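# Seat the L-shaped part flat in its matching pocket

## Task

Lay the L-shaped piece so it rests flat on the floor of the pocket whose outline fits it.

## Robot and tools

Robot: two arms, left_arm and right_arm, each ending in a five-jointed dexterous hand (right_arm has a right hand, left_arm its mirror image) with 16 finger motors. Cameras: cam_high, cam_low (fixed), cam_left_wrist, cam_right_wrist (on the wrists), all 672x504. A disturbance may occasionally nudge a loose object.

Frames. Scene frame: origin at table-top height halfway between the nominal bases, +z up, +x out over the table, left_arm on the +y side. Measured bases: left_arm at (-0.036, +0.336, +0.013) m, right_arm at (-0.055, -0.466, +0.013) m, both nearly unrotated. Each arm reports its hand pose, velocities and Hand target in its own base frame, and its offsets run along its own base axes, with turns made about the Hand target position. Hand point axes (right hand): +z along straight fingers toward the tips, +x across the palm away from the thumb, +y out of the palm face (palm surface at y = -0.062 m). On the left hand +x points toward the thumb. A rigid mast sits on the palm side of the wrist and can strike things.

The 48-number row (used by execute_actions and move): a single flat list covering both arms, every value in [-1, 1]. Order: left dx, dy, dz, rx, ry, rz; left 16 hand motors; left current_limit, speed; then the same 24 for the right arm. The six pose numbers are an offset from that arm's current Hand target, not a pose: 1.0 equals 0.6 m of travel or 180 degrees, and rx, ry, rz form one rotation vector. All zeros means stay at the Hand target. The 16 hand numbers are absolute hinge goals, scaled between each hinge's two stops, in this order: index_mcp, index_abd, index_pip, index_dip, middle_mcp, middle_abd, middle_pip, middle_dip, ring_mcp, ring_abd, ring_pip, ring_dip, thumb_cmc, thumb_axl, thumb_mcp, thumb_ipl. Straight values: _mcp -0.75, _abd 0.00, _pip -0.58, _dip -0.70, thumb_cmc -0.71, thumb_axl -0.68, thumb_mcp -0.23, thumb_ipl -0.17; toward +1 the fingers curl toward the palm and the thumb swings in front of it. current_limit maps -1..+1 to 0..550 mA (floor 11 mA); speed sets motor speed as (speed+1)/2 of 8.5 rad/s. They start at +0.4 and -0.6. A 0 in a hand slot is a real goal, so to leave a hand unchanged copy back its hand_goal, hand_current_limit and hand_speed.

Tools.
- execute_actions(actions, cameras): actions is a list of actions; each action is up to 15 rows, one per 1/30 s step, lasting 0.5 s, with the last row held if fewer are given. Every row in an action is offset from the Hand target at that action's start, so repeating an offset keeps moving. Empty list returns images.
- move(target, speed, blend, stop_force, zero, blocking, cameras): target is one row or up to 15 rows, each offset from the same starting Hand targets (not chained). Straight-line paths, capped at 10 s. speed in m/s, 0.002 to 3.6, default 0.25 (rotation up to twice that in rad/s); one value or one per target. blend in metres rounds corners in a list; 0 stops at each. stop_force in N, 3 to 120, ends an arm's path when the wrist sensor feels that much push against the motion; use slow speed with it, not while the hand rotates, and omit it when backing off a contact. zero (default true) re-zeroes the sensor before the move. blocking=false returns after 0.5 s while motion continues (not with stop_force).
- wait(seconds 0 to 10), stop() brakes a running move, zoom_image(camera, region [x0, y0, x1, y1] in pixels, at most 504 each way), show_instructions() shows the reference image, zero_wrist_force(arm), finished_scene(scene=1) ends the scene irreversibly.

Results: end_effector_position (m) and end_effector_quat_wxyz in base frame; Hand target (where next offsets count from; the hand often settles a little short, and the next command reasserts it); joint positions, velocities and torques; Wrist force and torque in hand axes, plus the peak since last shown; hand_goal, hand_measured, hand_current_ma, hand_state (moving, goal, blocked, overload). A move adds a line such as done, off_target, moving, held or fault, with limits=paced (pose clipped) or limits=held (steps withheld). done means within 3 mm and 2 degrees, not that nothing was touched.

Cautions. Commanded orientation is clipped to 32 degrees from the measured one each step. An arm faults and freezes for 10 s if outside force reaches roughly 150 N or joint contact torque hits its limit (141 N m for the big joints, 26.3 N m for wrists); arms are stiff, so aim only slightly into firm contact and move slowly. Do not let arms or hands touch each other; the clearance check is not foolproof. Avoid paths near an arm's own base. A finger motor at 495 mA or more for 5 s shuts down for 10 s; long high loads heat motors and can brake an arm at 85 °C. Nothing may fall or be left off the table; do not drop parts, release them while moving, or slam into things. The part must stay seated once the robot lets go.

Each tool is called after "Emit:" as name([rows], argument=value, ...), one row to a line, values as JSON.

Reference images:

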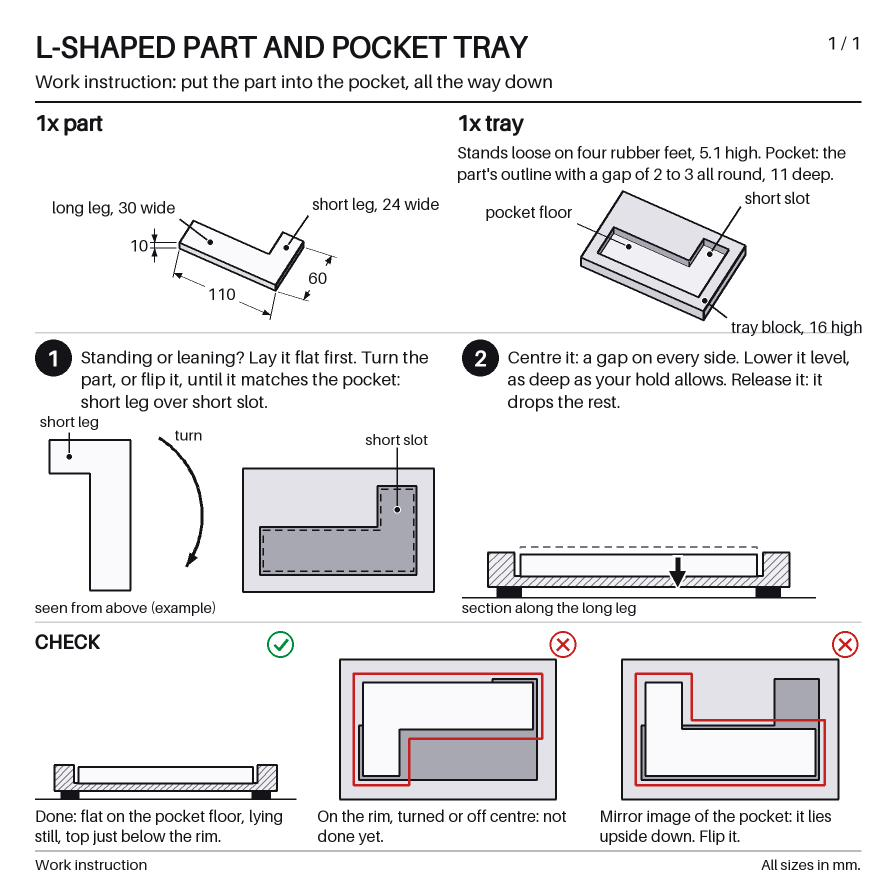

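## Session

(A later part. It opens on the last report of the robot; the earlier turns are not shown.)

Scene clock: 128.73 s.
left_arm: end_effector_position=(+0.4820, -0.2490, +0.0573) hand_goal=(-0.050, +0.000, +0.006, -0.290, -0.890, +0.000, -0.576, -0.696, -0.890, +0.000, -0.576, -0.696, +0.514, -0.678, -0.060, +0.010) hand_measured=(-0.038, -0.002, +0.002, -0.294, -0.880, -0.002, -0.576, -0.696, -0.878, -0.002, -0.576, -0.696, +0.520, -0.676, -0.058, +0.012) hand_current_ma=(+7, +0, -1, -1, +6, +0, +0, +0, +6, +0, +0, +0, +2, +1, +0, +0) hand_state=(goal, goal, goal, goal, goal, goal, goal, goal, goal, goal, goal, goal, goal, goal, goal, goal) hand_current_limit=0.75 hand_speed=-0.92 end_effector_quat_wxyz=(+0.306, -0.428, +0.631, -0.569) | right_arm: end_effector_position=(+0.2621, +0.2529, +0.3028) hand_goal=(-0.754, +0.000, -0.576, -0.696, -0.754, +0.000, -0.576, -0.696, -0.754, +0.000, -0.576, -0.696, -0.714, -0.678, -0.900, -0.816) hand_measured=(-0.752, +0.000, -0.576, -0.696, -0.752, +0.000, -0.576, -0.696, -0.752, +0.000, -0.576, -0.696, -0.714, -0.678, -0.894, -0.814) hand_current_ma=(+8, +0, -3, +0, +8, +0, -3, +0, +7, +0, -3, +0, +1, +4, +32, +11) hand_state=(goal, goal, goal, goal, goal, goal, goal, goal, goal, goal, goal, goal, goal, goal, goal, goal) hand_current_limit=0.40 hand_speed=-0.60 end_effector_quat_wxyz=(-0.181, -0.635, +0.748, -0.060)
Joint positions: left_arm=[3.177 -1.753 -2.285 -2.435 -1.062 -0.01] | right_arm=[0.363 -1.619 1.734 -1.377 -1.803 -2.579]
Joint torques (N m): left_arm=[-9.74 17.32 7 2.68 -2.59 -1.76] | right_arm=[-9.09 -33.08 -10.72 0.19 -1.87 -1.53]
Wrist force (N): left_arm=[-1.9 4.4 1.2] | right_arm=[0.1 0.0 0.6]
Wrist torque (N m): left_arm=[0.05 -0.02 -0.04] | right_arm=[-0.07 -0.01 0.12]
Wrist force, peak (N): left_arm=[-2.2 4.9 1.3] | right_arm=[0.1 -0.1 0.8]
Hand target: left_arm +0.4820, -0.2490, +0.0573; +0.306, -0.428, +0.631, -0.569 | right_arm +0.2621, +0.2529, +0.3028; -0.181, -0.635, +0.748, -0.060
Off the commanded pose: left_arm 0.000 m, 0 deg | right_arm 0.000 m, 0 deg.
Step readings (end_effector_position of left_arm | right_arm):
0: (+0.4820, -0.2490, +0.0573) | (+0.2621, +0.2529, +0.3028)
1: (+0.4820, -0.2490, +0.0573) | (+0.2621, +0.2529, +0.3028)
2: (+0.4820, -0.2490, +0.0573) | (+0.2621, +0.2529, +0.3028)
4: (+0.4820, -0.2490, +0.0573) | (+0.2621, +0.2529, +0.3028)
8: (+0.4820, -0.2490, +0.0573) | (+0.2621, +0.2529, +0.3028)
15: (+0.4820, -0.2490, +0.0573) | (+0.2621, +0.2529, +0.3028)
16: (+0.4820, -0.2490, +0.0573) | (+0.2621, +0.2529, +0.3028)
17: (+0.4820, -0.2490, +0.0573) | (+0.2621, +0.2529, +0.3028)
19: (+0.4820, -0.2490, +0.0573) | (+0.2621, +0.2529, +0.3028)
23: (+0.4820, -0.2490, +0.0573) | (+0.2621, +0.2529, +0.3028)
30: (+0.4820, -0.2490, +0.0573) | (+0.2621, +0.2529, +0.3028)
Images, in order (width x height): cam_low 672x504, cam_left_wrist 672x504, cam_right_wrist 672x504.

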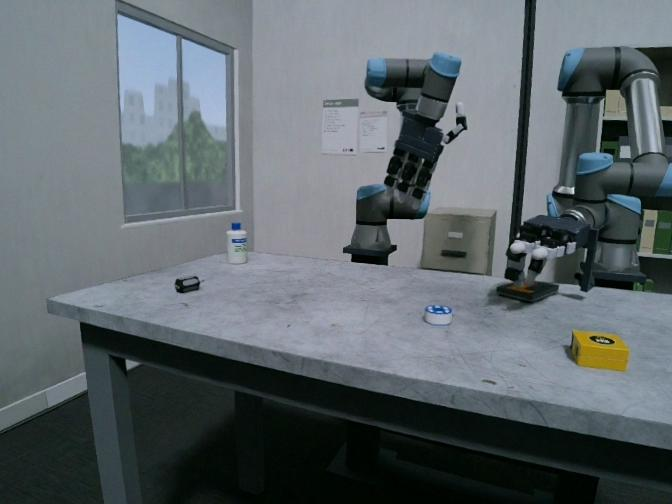

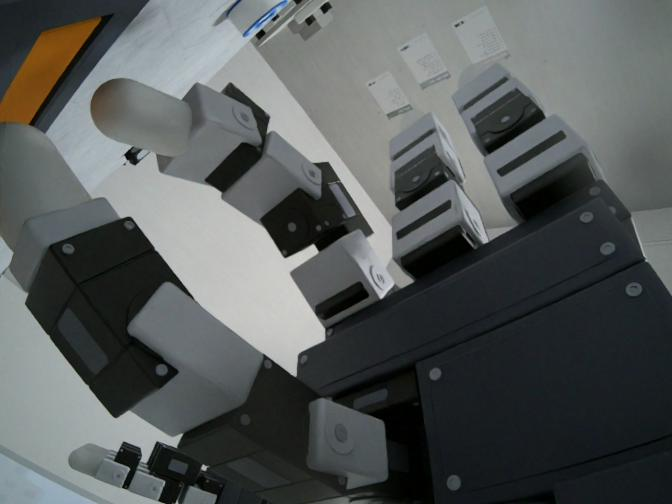

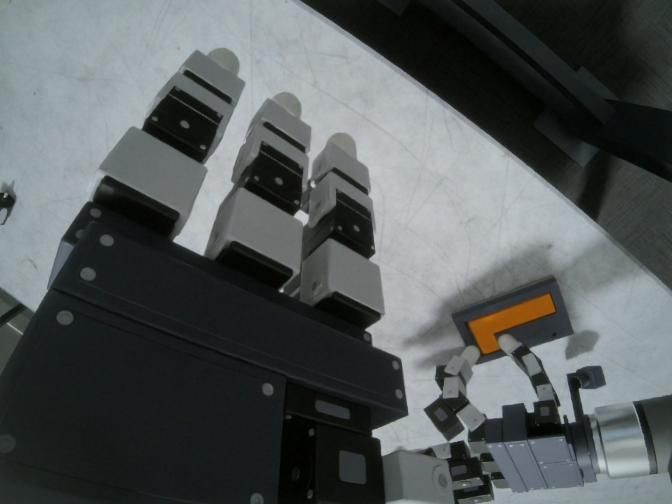

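Emit:
move(target=[0, 0, 0.13, 0, 0, 0, -0.05, 0, 0.007, -0.29, -0.89, 0, -0.576, -0.696, -0.89, 0, -0.576, -0.696, 0.514, -0.678, -0.06, 0.01, 0.4, -0.92, 0, 0, 0, 0, 0, 0, -0.754, 0, -0.576, -0.696, -0.754, 0, -0.576, -0.696, -0.754, 0, -0.576, -0.696, -0.714, -0.678, -0.9, -0.816, 0.4, -0.6], speed=0.08, cameras=["cam_right_wrist", "cam_low"])

Emit:
zoom_image(camera="cam_right_wrist", region=[450, 270, 580, 370])

Emit:
zoom_image(camera="cam_low", region=[490, 250, 570, 310])

Scene clock: 130.63 s.
left_arm: end_effector_position=(+0.4820, -0.2490, +0.1352) hand_goal=(-0.050, +0.000, +0.006, -0.290, -0.890, +0.000, -0.576, -0.696, -0.890, +0.000, -0.576, -0.696, +0.514, -0.678, -0.060, +0.010) hand_measured=(-0.038, -0.002, +0.002, -0.294, -0.880, -0.002, -0.576, -0.696, -0.878, -0.002, -0.576, -0.696, +0.520, -0.676, -0.058, +0.012) hand_current_ma=(+7, +0, -1, -1, +6, +0, +0, +0, +6, +0, +0, +0, +2, +1, +0, +0) hand_state=(goal, goal, goal, goal, goal, goal, goal, goal, goal, goal, goal, goal, goal, goal, goal, goal) hand_current_limit=0.40 hand_speed=-0.92 end_effector_quat_wxyz=(+0.306, -0.428, +0.631, -0.569) | right_arm: end_effector_position=(+0.2621, +0.2529, +0.3028) hand_goal=(-0.754, +0.000, -0.576, -0.696, -0.754, +0.000, -0.576, -0.696, -0.754, +0.000, -0.576, -0.696, -0.714, -0.678, -0.900, -0.816) hand_measured=(-0.752, +0.000, -0.576, -0.696, -0.752, +0.000, -0.576, -0.696, -0.752, +0.000, -0.576, -0.696, -0.714, -0.678, -0.894, -0.814) hand_current_ma=(+8, +0, -3, +0, +8, +0, -3, +0, +7, +0, -3, +0, +1, +4, +32, +11) hand_state=(goal, goal, goal, goal, goal, goal, goal, goal, goal, goal, goal, goal, goal, goal, goal, goal) hand_current_limit=0.40 hand_speed=-0.60 end_effector_quat_wxyz=(-0.181, -0.635, +0.748, -0.060)
Joint positions: left_arm=[3.177 -1.59 -2.195 -2.687 -1.062 -0.01] | right_arm=[0.363 -1.619 1.734 -1.377 -1.803 -2.579]
Joint torques (N m): left_arm=[8.99 26.75 27.88 -0.96 3.32 1.33] | right_arm=[-8.36 -32.46 -10.61 0.02 -1.92 -1.44]
Wrist force (N): left_arm=[-2.1 4.6 1.3] | right_arm=[0.2 0.1 0.2]
Wrist torque (N m): left_arm=[0.07 -0.01 -0.20] | right_arm=[-0.02 0.00 0.12]
Wrist force, peak (N): left_arm=[-2.0 5.4 1.3] | right_arm=[0.5 -0.1 0.5]
Hand target: left_arm +0.4820, -0.2490, +0.1353; +0.306, -0.428, +0.631, -0.569 | right_arm +0.2621, +0.2529, +0.3028; -0.181, -0.635, +0.748, -0.060
Off the commanded pose: left_arm 0.000 m, 0 deg | right_arm 0.000 m, 0 deg.
move: done
Images, in order (width x height): cam_low 672x504, cam_right_wrist 672x504.

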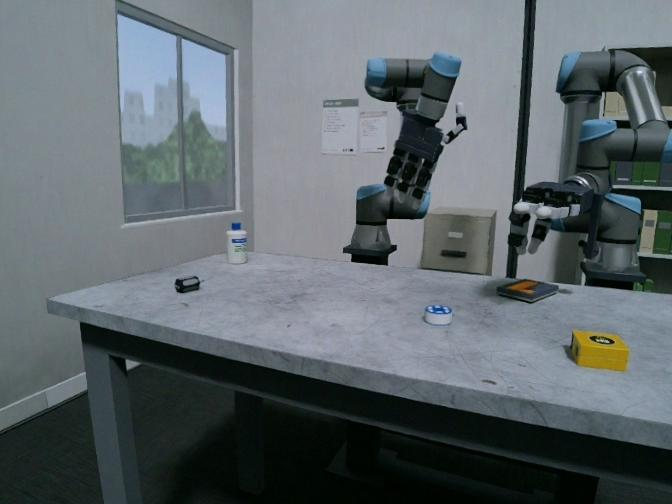

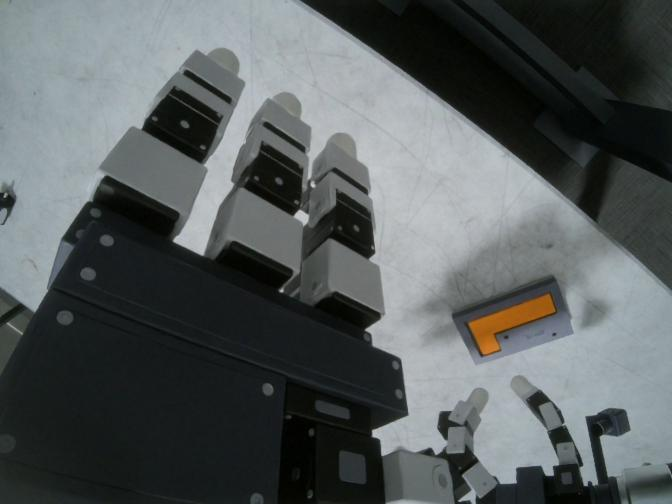

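Scaled by 3.877 from the camera's 672x504 image, which has a finer 960x720 frame.

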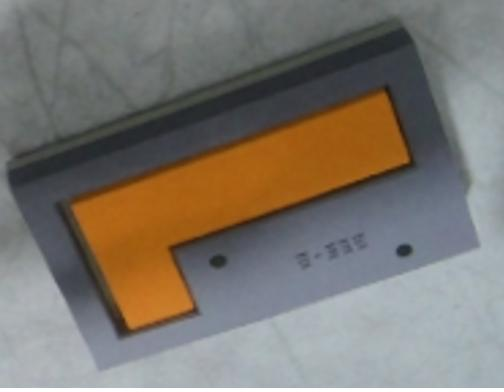

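Scaled by 6.300 from the camera's 672x504 image, which has a finer 960x720 frame.

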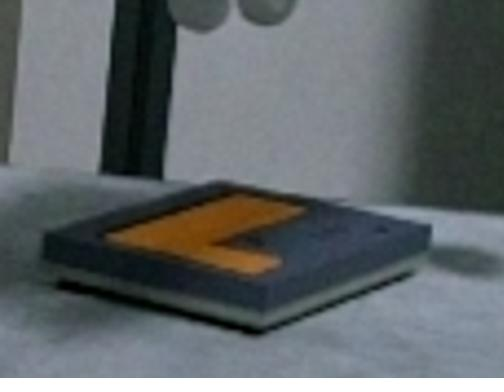

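Emit:
finished_scene()

The scene is finished: the task was done.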